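## Task

Get the metal block into the gray tray, standing upright.

## Robot and tools

ROBOT. Two seven-joint arms, left_arm and right_arm, each end in a vacuum tool with a suction cup whose rim is 31 mm across. The tool body widens to about 5 cm sideways starting roughly 3 cm behind the rim. Both arms sit on tilted plates carried by one metal stand between them. Calibrated base poses in the scene frame: left_arm (-0.019, +0.124, +0.411) m, quat_wxyz (+0.882, -0.122, +0.455, +0.016); right_arm (-0.002, -0.199, +0.411) m, quat_wxyz (+0.882, +0.122, +0.455, -0.016). Gravity-up expressed in each base frame: left (-0.806, -0.200, +0.556), right (-0.806, +0.200, +0.556). Joint ranges (rad): shoulder -2.250 to 2.250, elbow -2.580 to 2.580 (0 is straight), wrist pitch -2.100 to 2.100; the roll joints and waist span -69.115 to 69.115.

FRAMES. Scene frame: origin at table-top height, halfway between the nominal bases, +z up, +x out over the table, left_arm on the +y side (not the image's left). Reported hand positions, quats, Hand targets and wrist-camera poses are in each arm's own base frame. Fixed cameras and the table use the scene frame. The cup point is the centre of the cup rim; the cup points along its own +z. All commanded offsets are along the axes of that arm's current Hand target.

execute_actions(actions, cameras). actions is a list of actions; each action is a table of up to 15 rows, one row per 1/30 s step; a short table repeats its final row until step 15. Every row has exactly 14 numbers in [-1, 1]: left dx, dy, dz, rx, ry, rz, suction, then right dx, dy, dz, rx, ry, rz, suction. The six pose numbers are an offset (not a pose) from the Hand target as it was when the action began; each row counts from that same start, not from the row before, and a repeated offset moves the arm further again. Scale: 1.0 equals 0.6 m for dx/dy/dz and 180 degrees for rotation; rx, ry, rz form one rotation vector. Six zeros ask nothing new of that arm (but do re-request its Hand target). Suction: 1 is full vacuum (about 55 kPa below ambient), smaller values are that fraction, 0.05 or less switches it off; it keeps its last value, so resend the arm's current suction number to leave it alone, since 0 means off. cameras: list of names, ["all"], or []; with an empty actions list images come by default, otherwise none.

move(target, speed, blend, blocking, cameras). target is one 14-number row laid out as above, or a list of up to 15 rows; every row is an offset from the same starting Hand targets, not from the previous row. The cup point goes in a straight line. speed: m/s, 0.002 to 0.5, default 0.25, one value or one per target; rotation is capped at twice that in rad/s and at 0.873 rad/s. blend: corner rounding in metres (0 = full stop at each target). Whole move is cut off after 10 s. Suction values of the first row are sent at the start; later rows' suction is sent once all arms rest at that row. blocking=false returns after about 0.5 s while motion continues. The result adds a move: line with the ending (done, off_target, moving, held, fault) and limits (paced = pose clipped, held = steps withheld). Done means at rest within 3 mm and 2 degrees. Paths ignore obstacles and the other arm; faster moves lag and overshoot more, especially with a straight arm.

wait(seconds): 0 to 3600, sends nothing new; a running move goes on. stop(): brakes a running move. zoom_image(camera, region): camera is cam_high, cam_left_wrist or cam_right_wrist; region [x0, y0, x1, y1] in pixels, no bigger than 504 by 504, from that camera's latest image. clear_fault(arm): left_arm or right_arm, only after a result has reported a torque fault. finished_scene(scene): ends the current scene, given its number; call nothing else after it in that reply.

RESULTS. end_effector_position (m) and end_effector_quat_wxyz per arm; Hand target is the last commanded pose after clipping and is the origin for the next offsets. The cup often settles short of it; send the remaining gap as an offset. Tool commands show current suction settings. suction_measured is the vacuum reached (near 0 if no seal; at best about 0.15 below the command); part_present turns 1 at 0.50 and back to 0 under 0.45. Joint velocities may say within noise. Joint torques are in joint order, positive toward larger angles. Flange force is the external force in the tool's axes (rows-based calls drop it; move and wait restore it). Motor temperatures; MOTOR HOT appears at 60 C and an over-temperature stop at 75 C lets the arm sink for 30 to 60 s. Images are 896x504 from cam_high, cam_left_wrist, cam_right_wrist.

CONTROL NOTES. Commanded orientation is clipped to within 32 degrees of the measured one each step. Large turns may swing the elbow. Joint speed caps are 1.39 rad/s (first four joints) and 1.22 rad/s (last three).

PICKING AND PLACING. Switch suction on and press the rim flat onto a smooth face so it seals all round; edges, holes or seams leak. Under vacuum the cup shortens, so a held part sits up to 13 mm nearer the tool. To release, set the part down on its support, turn suction off, then lift at least 20 mm. A cup sealed to the table pins the tool until suction is off.

AVOID. Arms are stiff: aiming even a few mm past a firm contact presses very hard, so approach slowly and, to end a push, command back past the cup point. Torque limits are 104.5 N m (first four joints) and 51.3 N m (last three); exceeding them, or straying 5 degrees from plan, faults the arm. Do not let the arms or what they hold touch each other. Do not drop parts, release moving parts, knock things off the table, or let glassware fall more than a few cm. Loose objects may get nudged occasionally; re-check before grasping.

Each tool is called after "Emit:" by a JSON object that holds its "fn" and its "kwargs", one argument or row to a line.

## Session

Emit:
{"fn": "execute_actions", "kwargs": {
  "actions": []
}}

Scene clock: 0.00 s.
left_arm: end_effector_position=(+0.4067, -0.1293, +0.2160) suction_measured=0.00 part_present=0 end_effector_quat_wxyz=(+0.100, +0.748, -0.622, +0.209) | right_arm: end_effector_position=(+0.4679, -0.3622, +0.2879) suction_measured=0.00 part_present=0 end_effector_quat_wxyz=(+0.286, +0.887, +0.308, +0.194)
Joint positions: left_arm=[0.713 0.479 -0.995 2.012 -2.091 -1.05 0.898] | right_arm=[0.408 0.38 0.269 1.809 -0.328 0.269 1.575]
Joint velocities: within noise
Joint torques (N m): no reading
Motor temperatures (°C): left_arm=[32 22 24 24 31 36 36] | right_arm=[25 20 28 26 29 32 37]
Flange force (N): no reading
Hand target: left_arm +0.4067, -0.1293, +0.2160; +0.100, +0.748, -0.622, +0.209 | right_arm +0.4679, -0.3622, +0.2879; +0.286, +0.887, +0.308, +0.194
Tool commands: left_gripper/suction=+0.0 right_gripper/suction=+0.0

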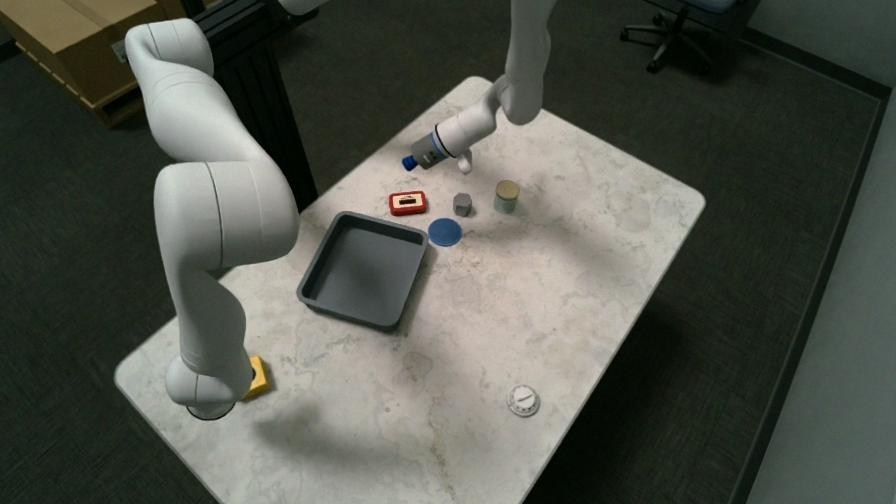

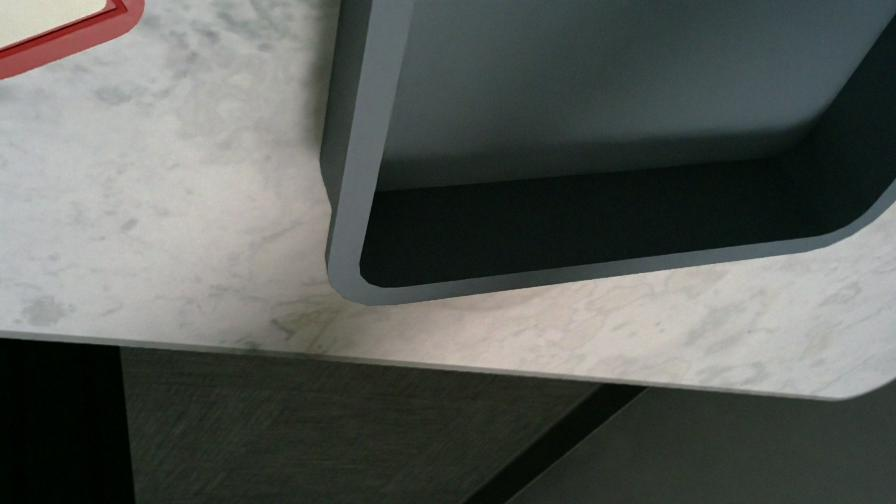

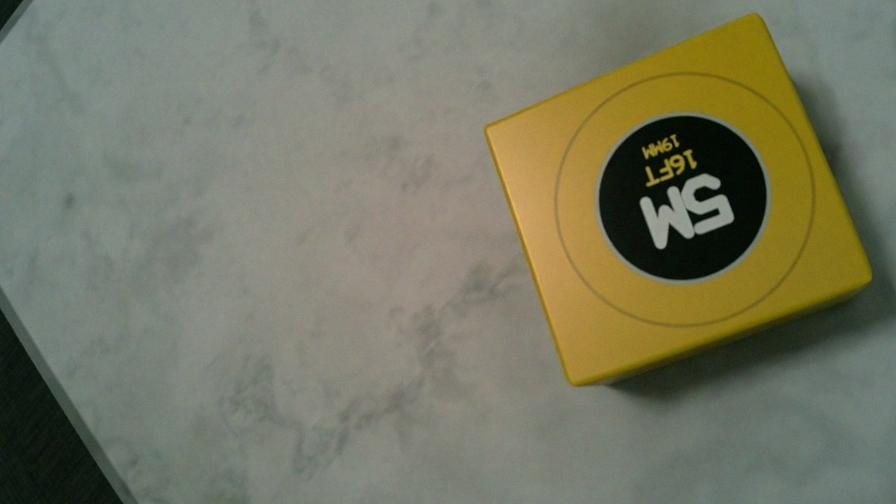

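Emit:
{"fn": "zoom_image", "kwargs": {
  "camera": "cam_high",
  "region": [380, 140, 560, 260]
}}

Scaled by 2.800 from the camera's image (finer frame: 1280x720).

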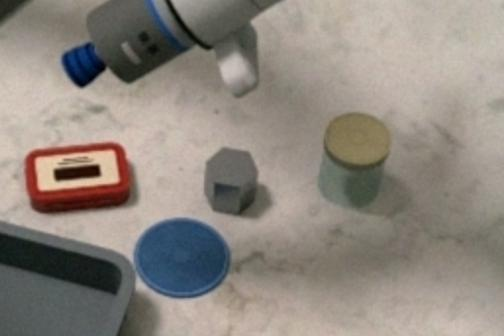

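Emit:
{"fn": "move", "kwargs": {
  "target": [-0.0928,0.0543,-0.1273,0.2858,-0.1156,0,0,0,0,0,0,0,0,0],
  "speed": 0.4,
  "cameras": ["cam_high","cam_left_wrist"]
}}

Scene clock: 15.07 s.
left_arm: end_effector_position=(+0.3533, -0.0557, +0.2567) suction_measured=0.00 part_present=0 end_effector_quat_wxyz=(-0.341, +0.749, -0.476, +0.309) | right_arm: end_effector_position=(+0.4679, -0.3622, +0.2879) suction_measured=0.00 part_present=0 end_effector_quat_wxyz=(+0.286, +0.887, +0.308, +0.194)
Joint positions: left_arm=[1.485 0.208 -1.029 2.58 -2.099 0.531 1.388] | right_arm=[0.408 0.38 0.269 1.809 -0.328 0.269 1.575]
Joint torques (N m): left_arm=[4.56 -0.05 1.96 0.44 0.1 -0.15 0.13] | right_arm=[4.98 -15.33 2.83 -0.47 0.27 0.24 0.24]
Flange force (N): left_arm=no reading | right_arm=[5.0 -4.1 -5.1]
Hand target: left_arm +0.3528, -0.0553, +0.2562; -0.343, +0.742, -0.477, +0.323 | right_arm +0.4679, -0.3622, +0.2879; +0.286, +0.887, +0.308, +0.194
Off the commanded pose: left_arm 0.001 m, 2 deg | right_arm 0.000 m, 0 deg.
joint sent to its limit (left arm) — joint 4 (elbow), upper limit, where the elbow is as bent as it goes. The joint targets still meet the commanded pose.
move: done
cam_left_wrist: T_world_to_cam=[[0.37207, -0.92019, 0.12169, -0.21034], [-0.52033, -0.31534, -0.79361, 0.4235], [0.76865, 0.23197, -0.59613, 0.00797]] pos_world=[0.2925, -0.06186, 0.36645]

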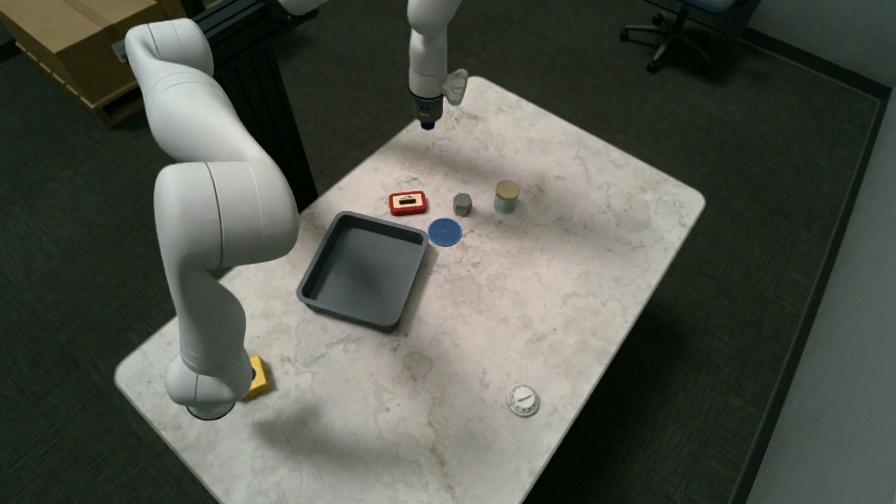

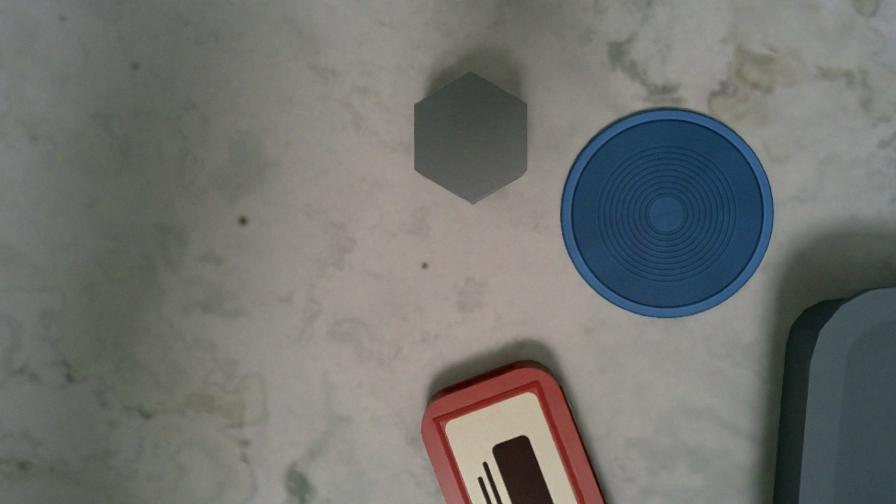

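Emit:
{"fn": "zoom_image", "kwargs": {
  "camera": "cam_high",
  "region": [440, 180, 490, 230]
}}

Emit:
{"fn": "zoom_image", "kwargs": {
  "camera": "cam_left_wrist",
  "region": [380, 40, 560, 220]
}}

Scaled by 10.080 from the camera's image (finer frame: 1280x720).

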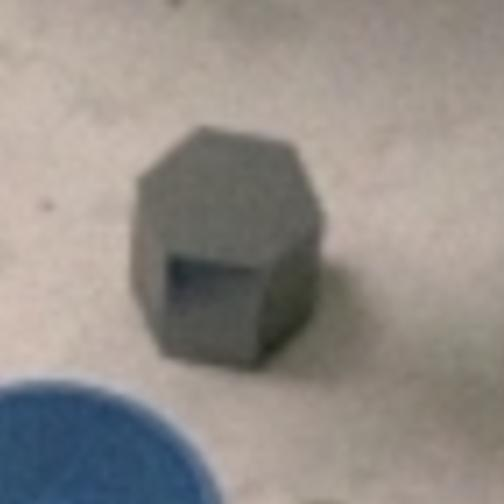

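Scaled by 2.800 from the camera's image (finer frame: 1280x720).

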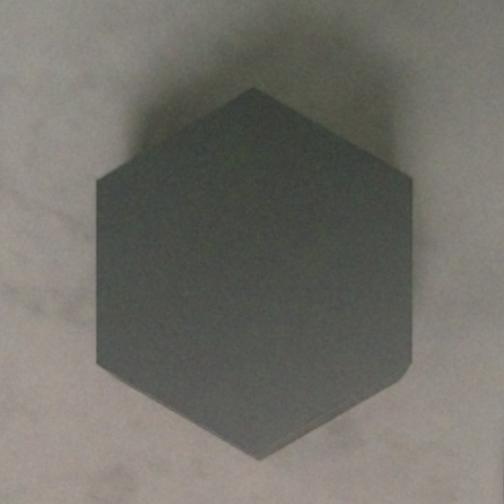

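Emit:
{"fn": "move", "kwargs": {
  "target": [-0.008,-0.1477,0.2,0,0,0,0,0,0,0,0,0,0,0],
  "speed": 0.25,
  "cameras": ["cam_high","cam_left_wrist"]
}}

Scene clock: 28.97 s.
left_arm: end_effector_position=(+0.4911, +0.0006, +0.2611) suction_measured=0.00 part_present=0 end_effector_quat_wxyz=(-0.343, +0.742, -0.477, +0.323) | right_arm: end_effector_position=(+0.4679, -0.3622, +0.2879) suction_measured=0.00 part_present=0 end_effector_quat_wxyz=(+0.286, +0.887, +0.308, +0.194)
Joint positions: left_arm=[0.671 0.348 -0.686 2.325 -2.917 0.403 1.873] | right_arm=[0.408 0.38 0.269 1.809 -0.328 0.269 1.575]
Joint torques (N m): left_arm=[4.88 -9.39 0.67 1.08 0.13 -0.08 0.15] | right_arm=[4.98 -15.32 2.89 -0.43 0.25 0.22 0.23]
Flange force (N): left_arm=[-7.3 3.3 -0.1] | right_arm=[4.8 -3.9 -5.0]
Hand target: left_arm +0.4911, +0.0007, +0.2611; -0.343, +0.742, -0.477, +0.323 | right_arm +0.4679, -0.3622, +0.2879; +0.286, +0.887, +0.308, +0.194
Off the commanded pose: left_arm 0.000 m, 0 deg | right_arm 0.000 m, 0 deg.
move: done
cam_left_wrist: T_world_to_cam=[[0.35331, -0.92559, 0.13585, -0.20482], [-0.50515, -0.31098, -0.80505, 0.51192], [0.7874, 0.21581, -0.57744, -0.12247]] pos_world=[0.4274, -0.00395, 0.36923]

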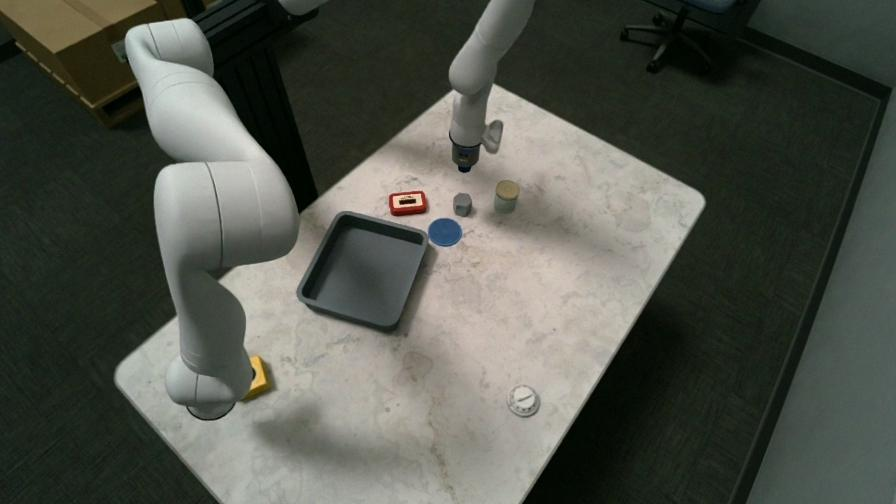

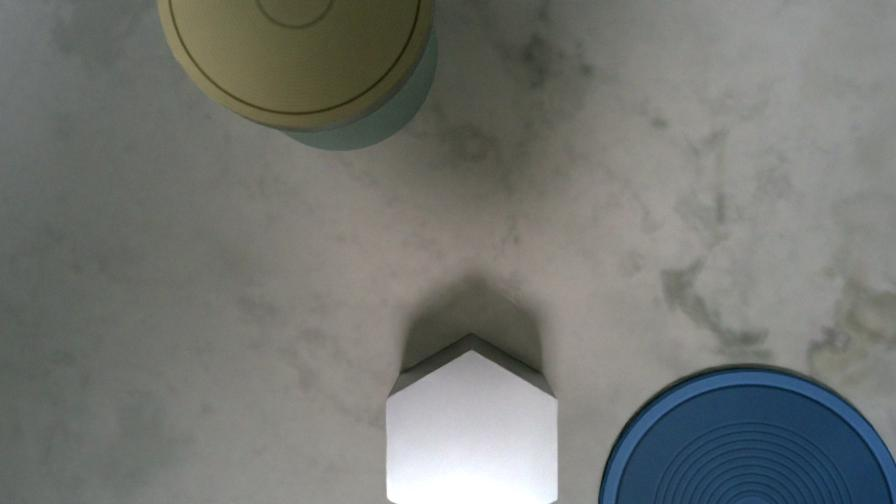

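Emit:
{"fn": "move", "kwargs": {
  "target": [
    [0.0003,-0.0008,0.178,0,0,0,1,0,0,0,0,0,0,0],
    [0.0003,-0.0008,0.2,0,0,0,1,0,0,0,0,0,0,0]
  ],
  "speed": [0.25,0.03]
}}

Scene clock: 33.20 s.
left_arm: end_effector_position=(+0.5881, +0.0247, +0.1947) suction_measured=0.35 part_present=0 end_effector_quat_wxyz=(-0.343, +0.742, -0.477, +0.323) | right_arm: end_effector_position=(+0.4679, -0.3622, +0.2879) suction_measured=0.00 part_present=0 end_effector_quat_wxyz=(+0.286, +0.887, +0.308, +0.194)
Joint positions: left_arm=[0.383 0.64 -0.505 2.106 -3.13 0.491 2.104] | right_arm=[0.408 0.38 0.269 1.809 -0.328 0.269 1.575]
Joint torques (N m): left_arm=[5.51 -12.65 0.24 1.97 0.11 -0.06 0.1] | right_arm=[4.95 -15.29 2.83 -0.52 0.26 0.29 0.22]
Flange force (N): left_arm=[-4.7 2.6 -1.0] | right_arm=[4.7 -4.4 -5.1]
Hand target: left_arm +0.5881, +0.0247, +0.1947; -0.343, +0.742, -0.477, +0.323 | right_arm +0.4679, -0.3622, +0.2879; +0.286, +0.887, +0.308, +0.194
Off the commanded pose: left_arm 0.000 m, 0 deg | right_arm 0.000 m, 0 deg.
move: done

Emit:
{"fn": "wait", "kwargs": {
  "seconds": 0.1
}}

Scene clock: 33.67 s.
left_arm: end_effector_position=(+0.5881, +0.0247, +0.1947) suction_measured=0.85 part_present=1 end_effector_quat_wxyz=(-0.343, +0.742, -0.477, +0.323) | right_arm: end_effector_position=(+0.4679, -0.3622, +0.2879) suction_measured=0.00 part_present=0 end_effector_quat_wxyz=(+0.286, +0.887, +0.308, +0.194)
Joint positions: left_arm=[0.383 0.641 -0.505 2.106 -3.13 0.491 2.104] | right_arm=[0.408 0.38 0.269 1.809 -0.328 0.269 1.575]
Joint torques (N m): left_arm=[5.73 -12.41 0.33 1.96 0.12 -0.07 0.12] | right_arm=[4.96 -15.35 2.85 -0.43 0.31 0.27 0.22]
Flange force (N): left_arm=[-5.4 2.0 -1.2] | right_arm=[4.7 -4.0 -4.9]
Hand target: left_arm +0.5881, +0.0247, +0.1947; -0.343, +0.742, -0.477, +0.323 | right_arm +0.4679, -0.3622, +0.2879; +0.286, +0.887, +0.308, +0.194
Tool commands: left_gripper/suction=+1.0 right_gripper/suction=+0.0
Off the commanded pose: left_arm 0.000 m, 0 deg | right_arm 0.000 m, 0 deg.
wait: 0.10 s; at rest from the start

Emit:
{"fn": "move", "kwargs": {
  "target": [
    [0,0,-0.15,0,0,0,1,0,0,0,0,0,0,0],
    [0.403,0.2518,-0.15,0,0,0,1,0,0,0,0,0,0,0],
    [0.403,0.2518,-0.05,0,0,0,1,0,0,0,0,0,0,0]
  ],
  "speed": 0.3,
  "blend": [0.04,0.02,0],
  "cameras": ["cam_high","cam_left_wrist"]
}}

Scene clock: 39.73 s.
left_arm: end_effector_position=(+0.5717, -0.2529, +0.1248) suction_measured=0.95 part_present=1 end_effector_quat_wxyz=(-0.343, +0.742, -0.477, +0.323) | right_arm: end_effector_position=(+0.4679, -0.3622, +0.2879) suction_measured=0.00 part_present=0 end_effector_quat_wxyz=(+0.286, +0.887, +0.308, +0.194)
Joint positions: left_arm=[1.256 1.112 -0.976 1.775 -1.91 0.031 1.676] | right_arm=[0.408 0.38 0.269 1.809 -0.328 0.269 1.575]
Joint torques (N m): left_arm=[14.96 -8.89 0.54 -1.45 0.09 -0.14 0.13] | right_arm=[4.96 -15.26 2.86 -0.5 0.26 0.21 0.24]
Flange force (N): left_arm=no reading | right_arm=[4.8 -4.1 -5.3]
Hand target: left_arm +0.5717, -0.2529, +0.1248; -0.343, +0.742, -0.477, +0.323 | right_arm +0.4679, -0.3622, +0.2879; +0.286, +0.887, +0.308, +0.194
Off the commanded pose: left_arm 0.000 m, 0 deg | right_arm 0.000 m, 0 deg.
move: done
cam_left_wrist: T_world_to_cam=[[0.35253, -0.9258, 0.13644, -0.44899], [-0.50508, -0.31098, -0.8051, 0.36407], [0.78779, 0.21491, -0.57724, -0.21038]] pos_world=[0.5079, -0.25725, 0.23293]

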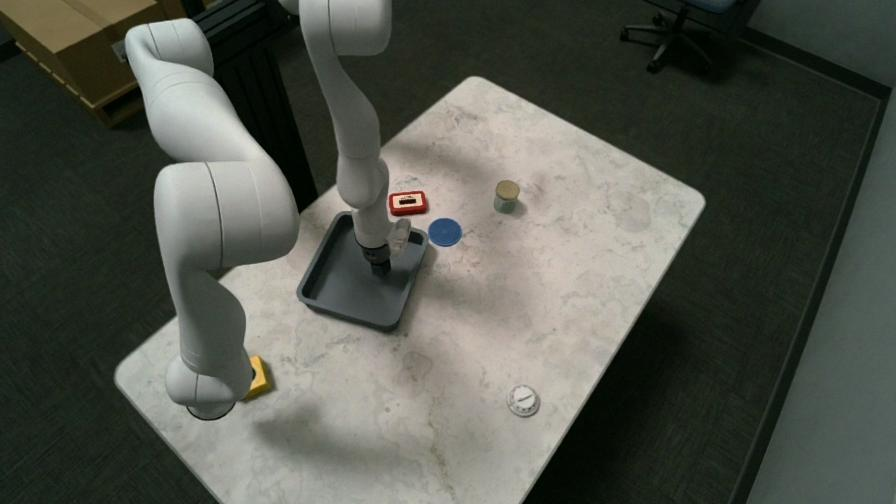

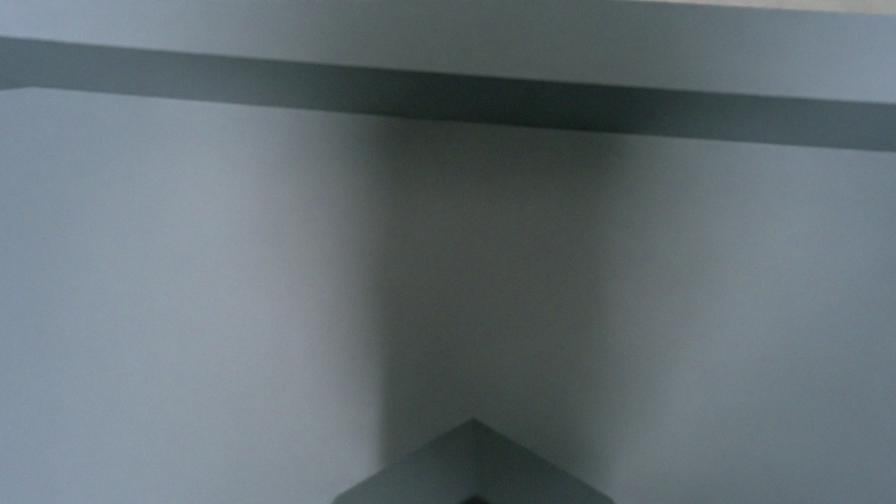

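Emit:
{"fn": "move", "kwargs": {
  "target": [
    [0,0,0.045,0,0,0,1,0,0,0,0,0,0,0],
    [0,0,0.0567,0,0,0,1,0,0,0,0,0,0,0]
  ],
  "speed": [0.15,0.03],
  "cameras": ["cam_left_wrist"]
}}

Scene clock: 41.77 s.
left_arm: end_effector_position=(+0.5991, -0.2460, +0.1058) suction_measured=0.95 part_present=1 end_effector_quat_wxyz=(-0.343, +0.742, -0.477, +0.323) | right_arm: end_effector_position=(+0.4679, -0.3622, +0.2879) suction_measured=0.00 part_present=0 end_effector_quat_wxyz=(+0.286, +0.887, +0.308, +0.194)
Joint positions: left_arm=[1.152 1.126 -0.884 1.713 -1.95 0.088 1.68] | right_arm=[0.408 0.38 0.269 1.809 -0.328 0.269 1.575]
Joint torques (N m): left_arm=[15.06 -9.79 0.92 -1.34 0.11 -0.11 0.08] | right_arm=[4.94 -15.34 2.91 -0.52 0.3 0.23 0.25]
Flange force (N): left_arm=no reading | right_arm=[4.5 -4.2 -5.0]
Hand target: left_arm +0.5991, -0.2460, +0.1059; -0.343, +0.742, -0.477, +0.323 | right_arm +0.4679, -0.3622, +0.2879; +0.286, +0.887, +0.308, +0.194
Off the commanded pose: left_arm 0.000 m, 0 deg | right_arm 0.000 m, 0 deg.
move: done
cam_left_wrist: T_world_to_cam=[[0.35334, -0.9256, 0.13572, -0.45012], [-0.50516, -0.31089, -0.80508, 0.3648], [0.78738, 0.2159, -0.57743, -0.24394]] pos_world=[0.5354, -0.25055, 0.21393]

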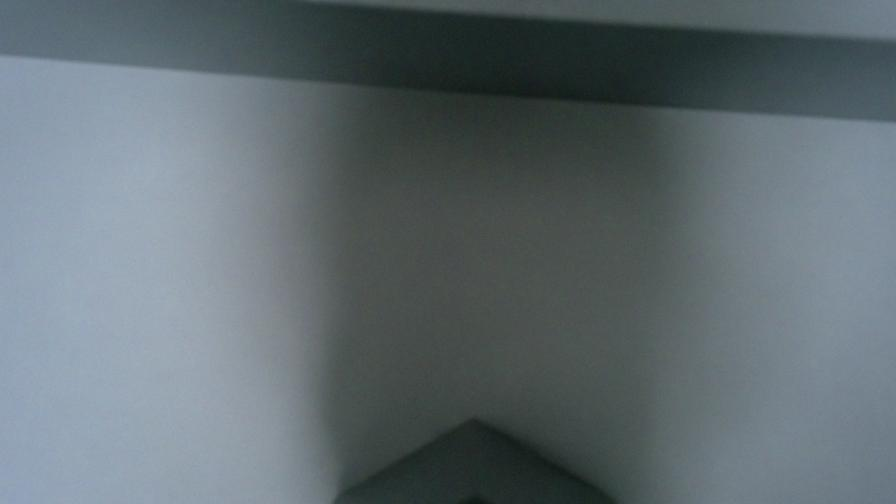

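Emit:
{"fn": "move", "kwargs": {
  "target": [0,0,0.0067,0,0,0,1,0,0,0,0,0,0,0],
  "speed": 0.02
}}

Scene clock: 43.13 s.
left_arm: end_effector_position=(+0.6022, -0.2453, +0.1037) suction_measured=0.95 part_present=1 end_effector_quat_wxyz=(-0.343, +0.742, -0.477, +0.323) | right_arm: end_effector_position=(+0.4679, -0.3622, +0.2879) suction_measured=0.00 part_present=0 end_effector_quat_wxyz=(+0.286, +0.887, +0.308, +0.194)
Joint positions: left_arm=[1.141 1.129 -0.876 1.705 -1.955 0.093 1.681] | right_arm=[0.408 0.38 0.269 1.809 -0.328 0.269 1.575]
Joint torques (N m): left_arm=[-0.84 4.76 1.75 -11.23 -0.18 -0.06 0.15] | right_arm=[4.91 -15.26 2.87 -0.49 0.26 0.24 0.26]
Flange force (N): left_arm=no reading | right_arm=[4.6 -4.1 -5.2]
Hand target: left_arm +0.6023, -0.2452, +0.1036; -0.343, +0.742, -0.477, +0.323 | right_arm +0.4679, -0.3622, +0.2879; +0.286, +0.887, +0.308, +0.194
Off the commanded pose: left_arm 0.000 m, 0 deg | right_arm 0.000 m, 0 deg.
move: done

Emit:
{"fn": "move", "kwargs": {
  "target": [0,0,-0.0035,0,0,0,0,0,0,0,0,0,0,0],
  "speed": 0.02
}}

Emit:
{"fn": "move", "kwargs": {
  "target": [0,0,-0.25,0,0,0,0,0,0,0,0,0,0,0],
  "speed": 0.15,
  "cameras": ["cam_high","cam_left_wrist"]
}}

Scene clock: 44.60 s.
left_arm: end_effector_position=(+0.6007, -0.2456, +0.1047) suction_measured=0.00 part_present=0 end_effector_quat_wxyz=(-0.343, +0.742, -0.477, +0.323) | right_arm: end_effector_position=(+0.4679, -0.3622, +0.2879) suction_measured=0.00 part_present=0 end_effector_quat_wxyz=(+0.286, +0.887, +0.308, +0.194)
Joint positions: left_arm=[1.146 1.128 -0.88 1.709 -1.952 0.091 1.681] | right_arm=[0.408 0.38 0.269 1.809 -0.328 0.269 1.575]
Joint torques (N m): left_arm=[11.62 -6.39 1 -3.39 0.02 -0.05 0.13] | right_arm=[4.98 -15.39 2.91 -0.52 0.29 0.21 0.24]
Flange force (N): left_arm=no reading | right_arm=[4.7 -4.1 -4.9]
Hand target: left_arm +0.6006, -0.2456, +0.1048; -0.343, +0.742, -0.477, +0.323 | right_arm +0.4679, -0.3622, +0.2879; +0.286, +0.887, +0.308, +0.194
Off the commanded pose: left_arm 0.000 m, 0 deg | right_arm 0.000 m, 0 deg.
move: done

Scene clock: 46.37 s.
left_arm: end_effector_position=(+0.4797, -0.2757, +0.1883) suction_measured=0.00 part_present=0 end_effector_quat_wxyz=(-0.343, +0.742, -0.477, +0.323) | right_arm: end_effector_position=(+0.4679, -0.3622, +0.2879) suction_measured=0.00 part_present=0 end_effector_quat_wxyz=(+0.286, +0.887, +0.308, +0.194)
Joint positions: left_arm=[1.632 1.186 -1.392 1.919 -1.99 -0.305 1.876] | right_arm=[0.408 0.38 0.269 1.809 -0.328 0.269 1.575]
Joint torques (N m): left_arm=[14.25 -6.31 -1.54 -2.4 0.15 -0.17 0.05] | right_arm=[4.94 -15.24 2.92 -0.5 0.33 0.26 0.25]
Flange force (N): left_arm=[-8.8 -1.5 2.9] | right_arm=[4.4 -4.3 -5.0]
Hand target: left_arm +0.4797, -0.2757, +0.1883; -0.343, +0.742, -0.477, +0.323 | right_arm +0.4679, -0.3622, +0.2879; +0.286, +0.887, +0.308, +0.194
Off the commanded pose: left_arm 0.000 m, 0 deg | right_arm 0.000 m, 0 deg.
move: done
cam_left_wrist: T_world_to_cam=[[0.35324, -0.92561, 0.1359, -0.44663], [-0.50518, -0.31099, -0.80503, 0.36164], [0.78741, 0.21571, -0.57745, -0.09594]] pos_world=[0.416, -0.28025, 0.29643]

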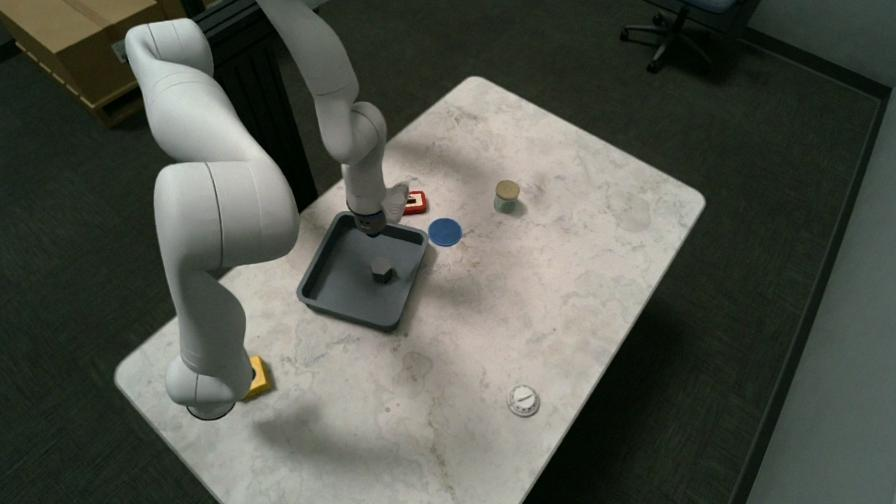

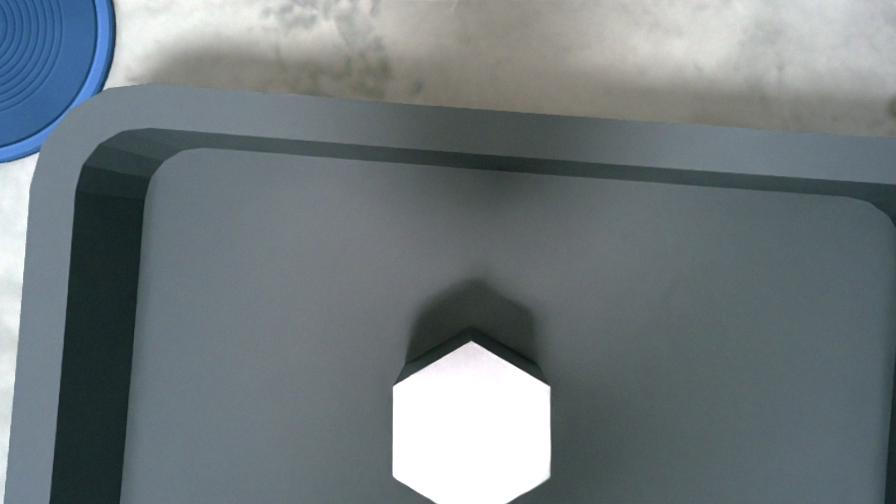

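Emit:
{"fn": "finished_scene", "kwargs": {
  "scene": 1
}}

The scene is finished: the task was done.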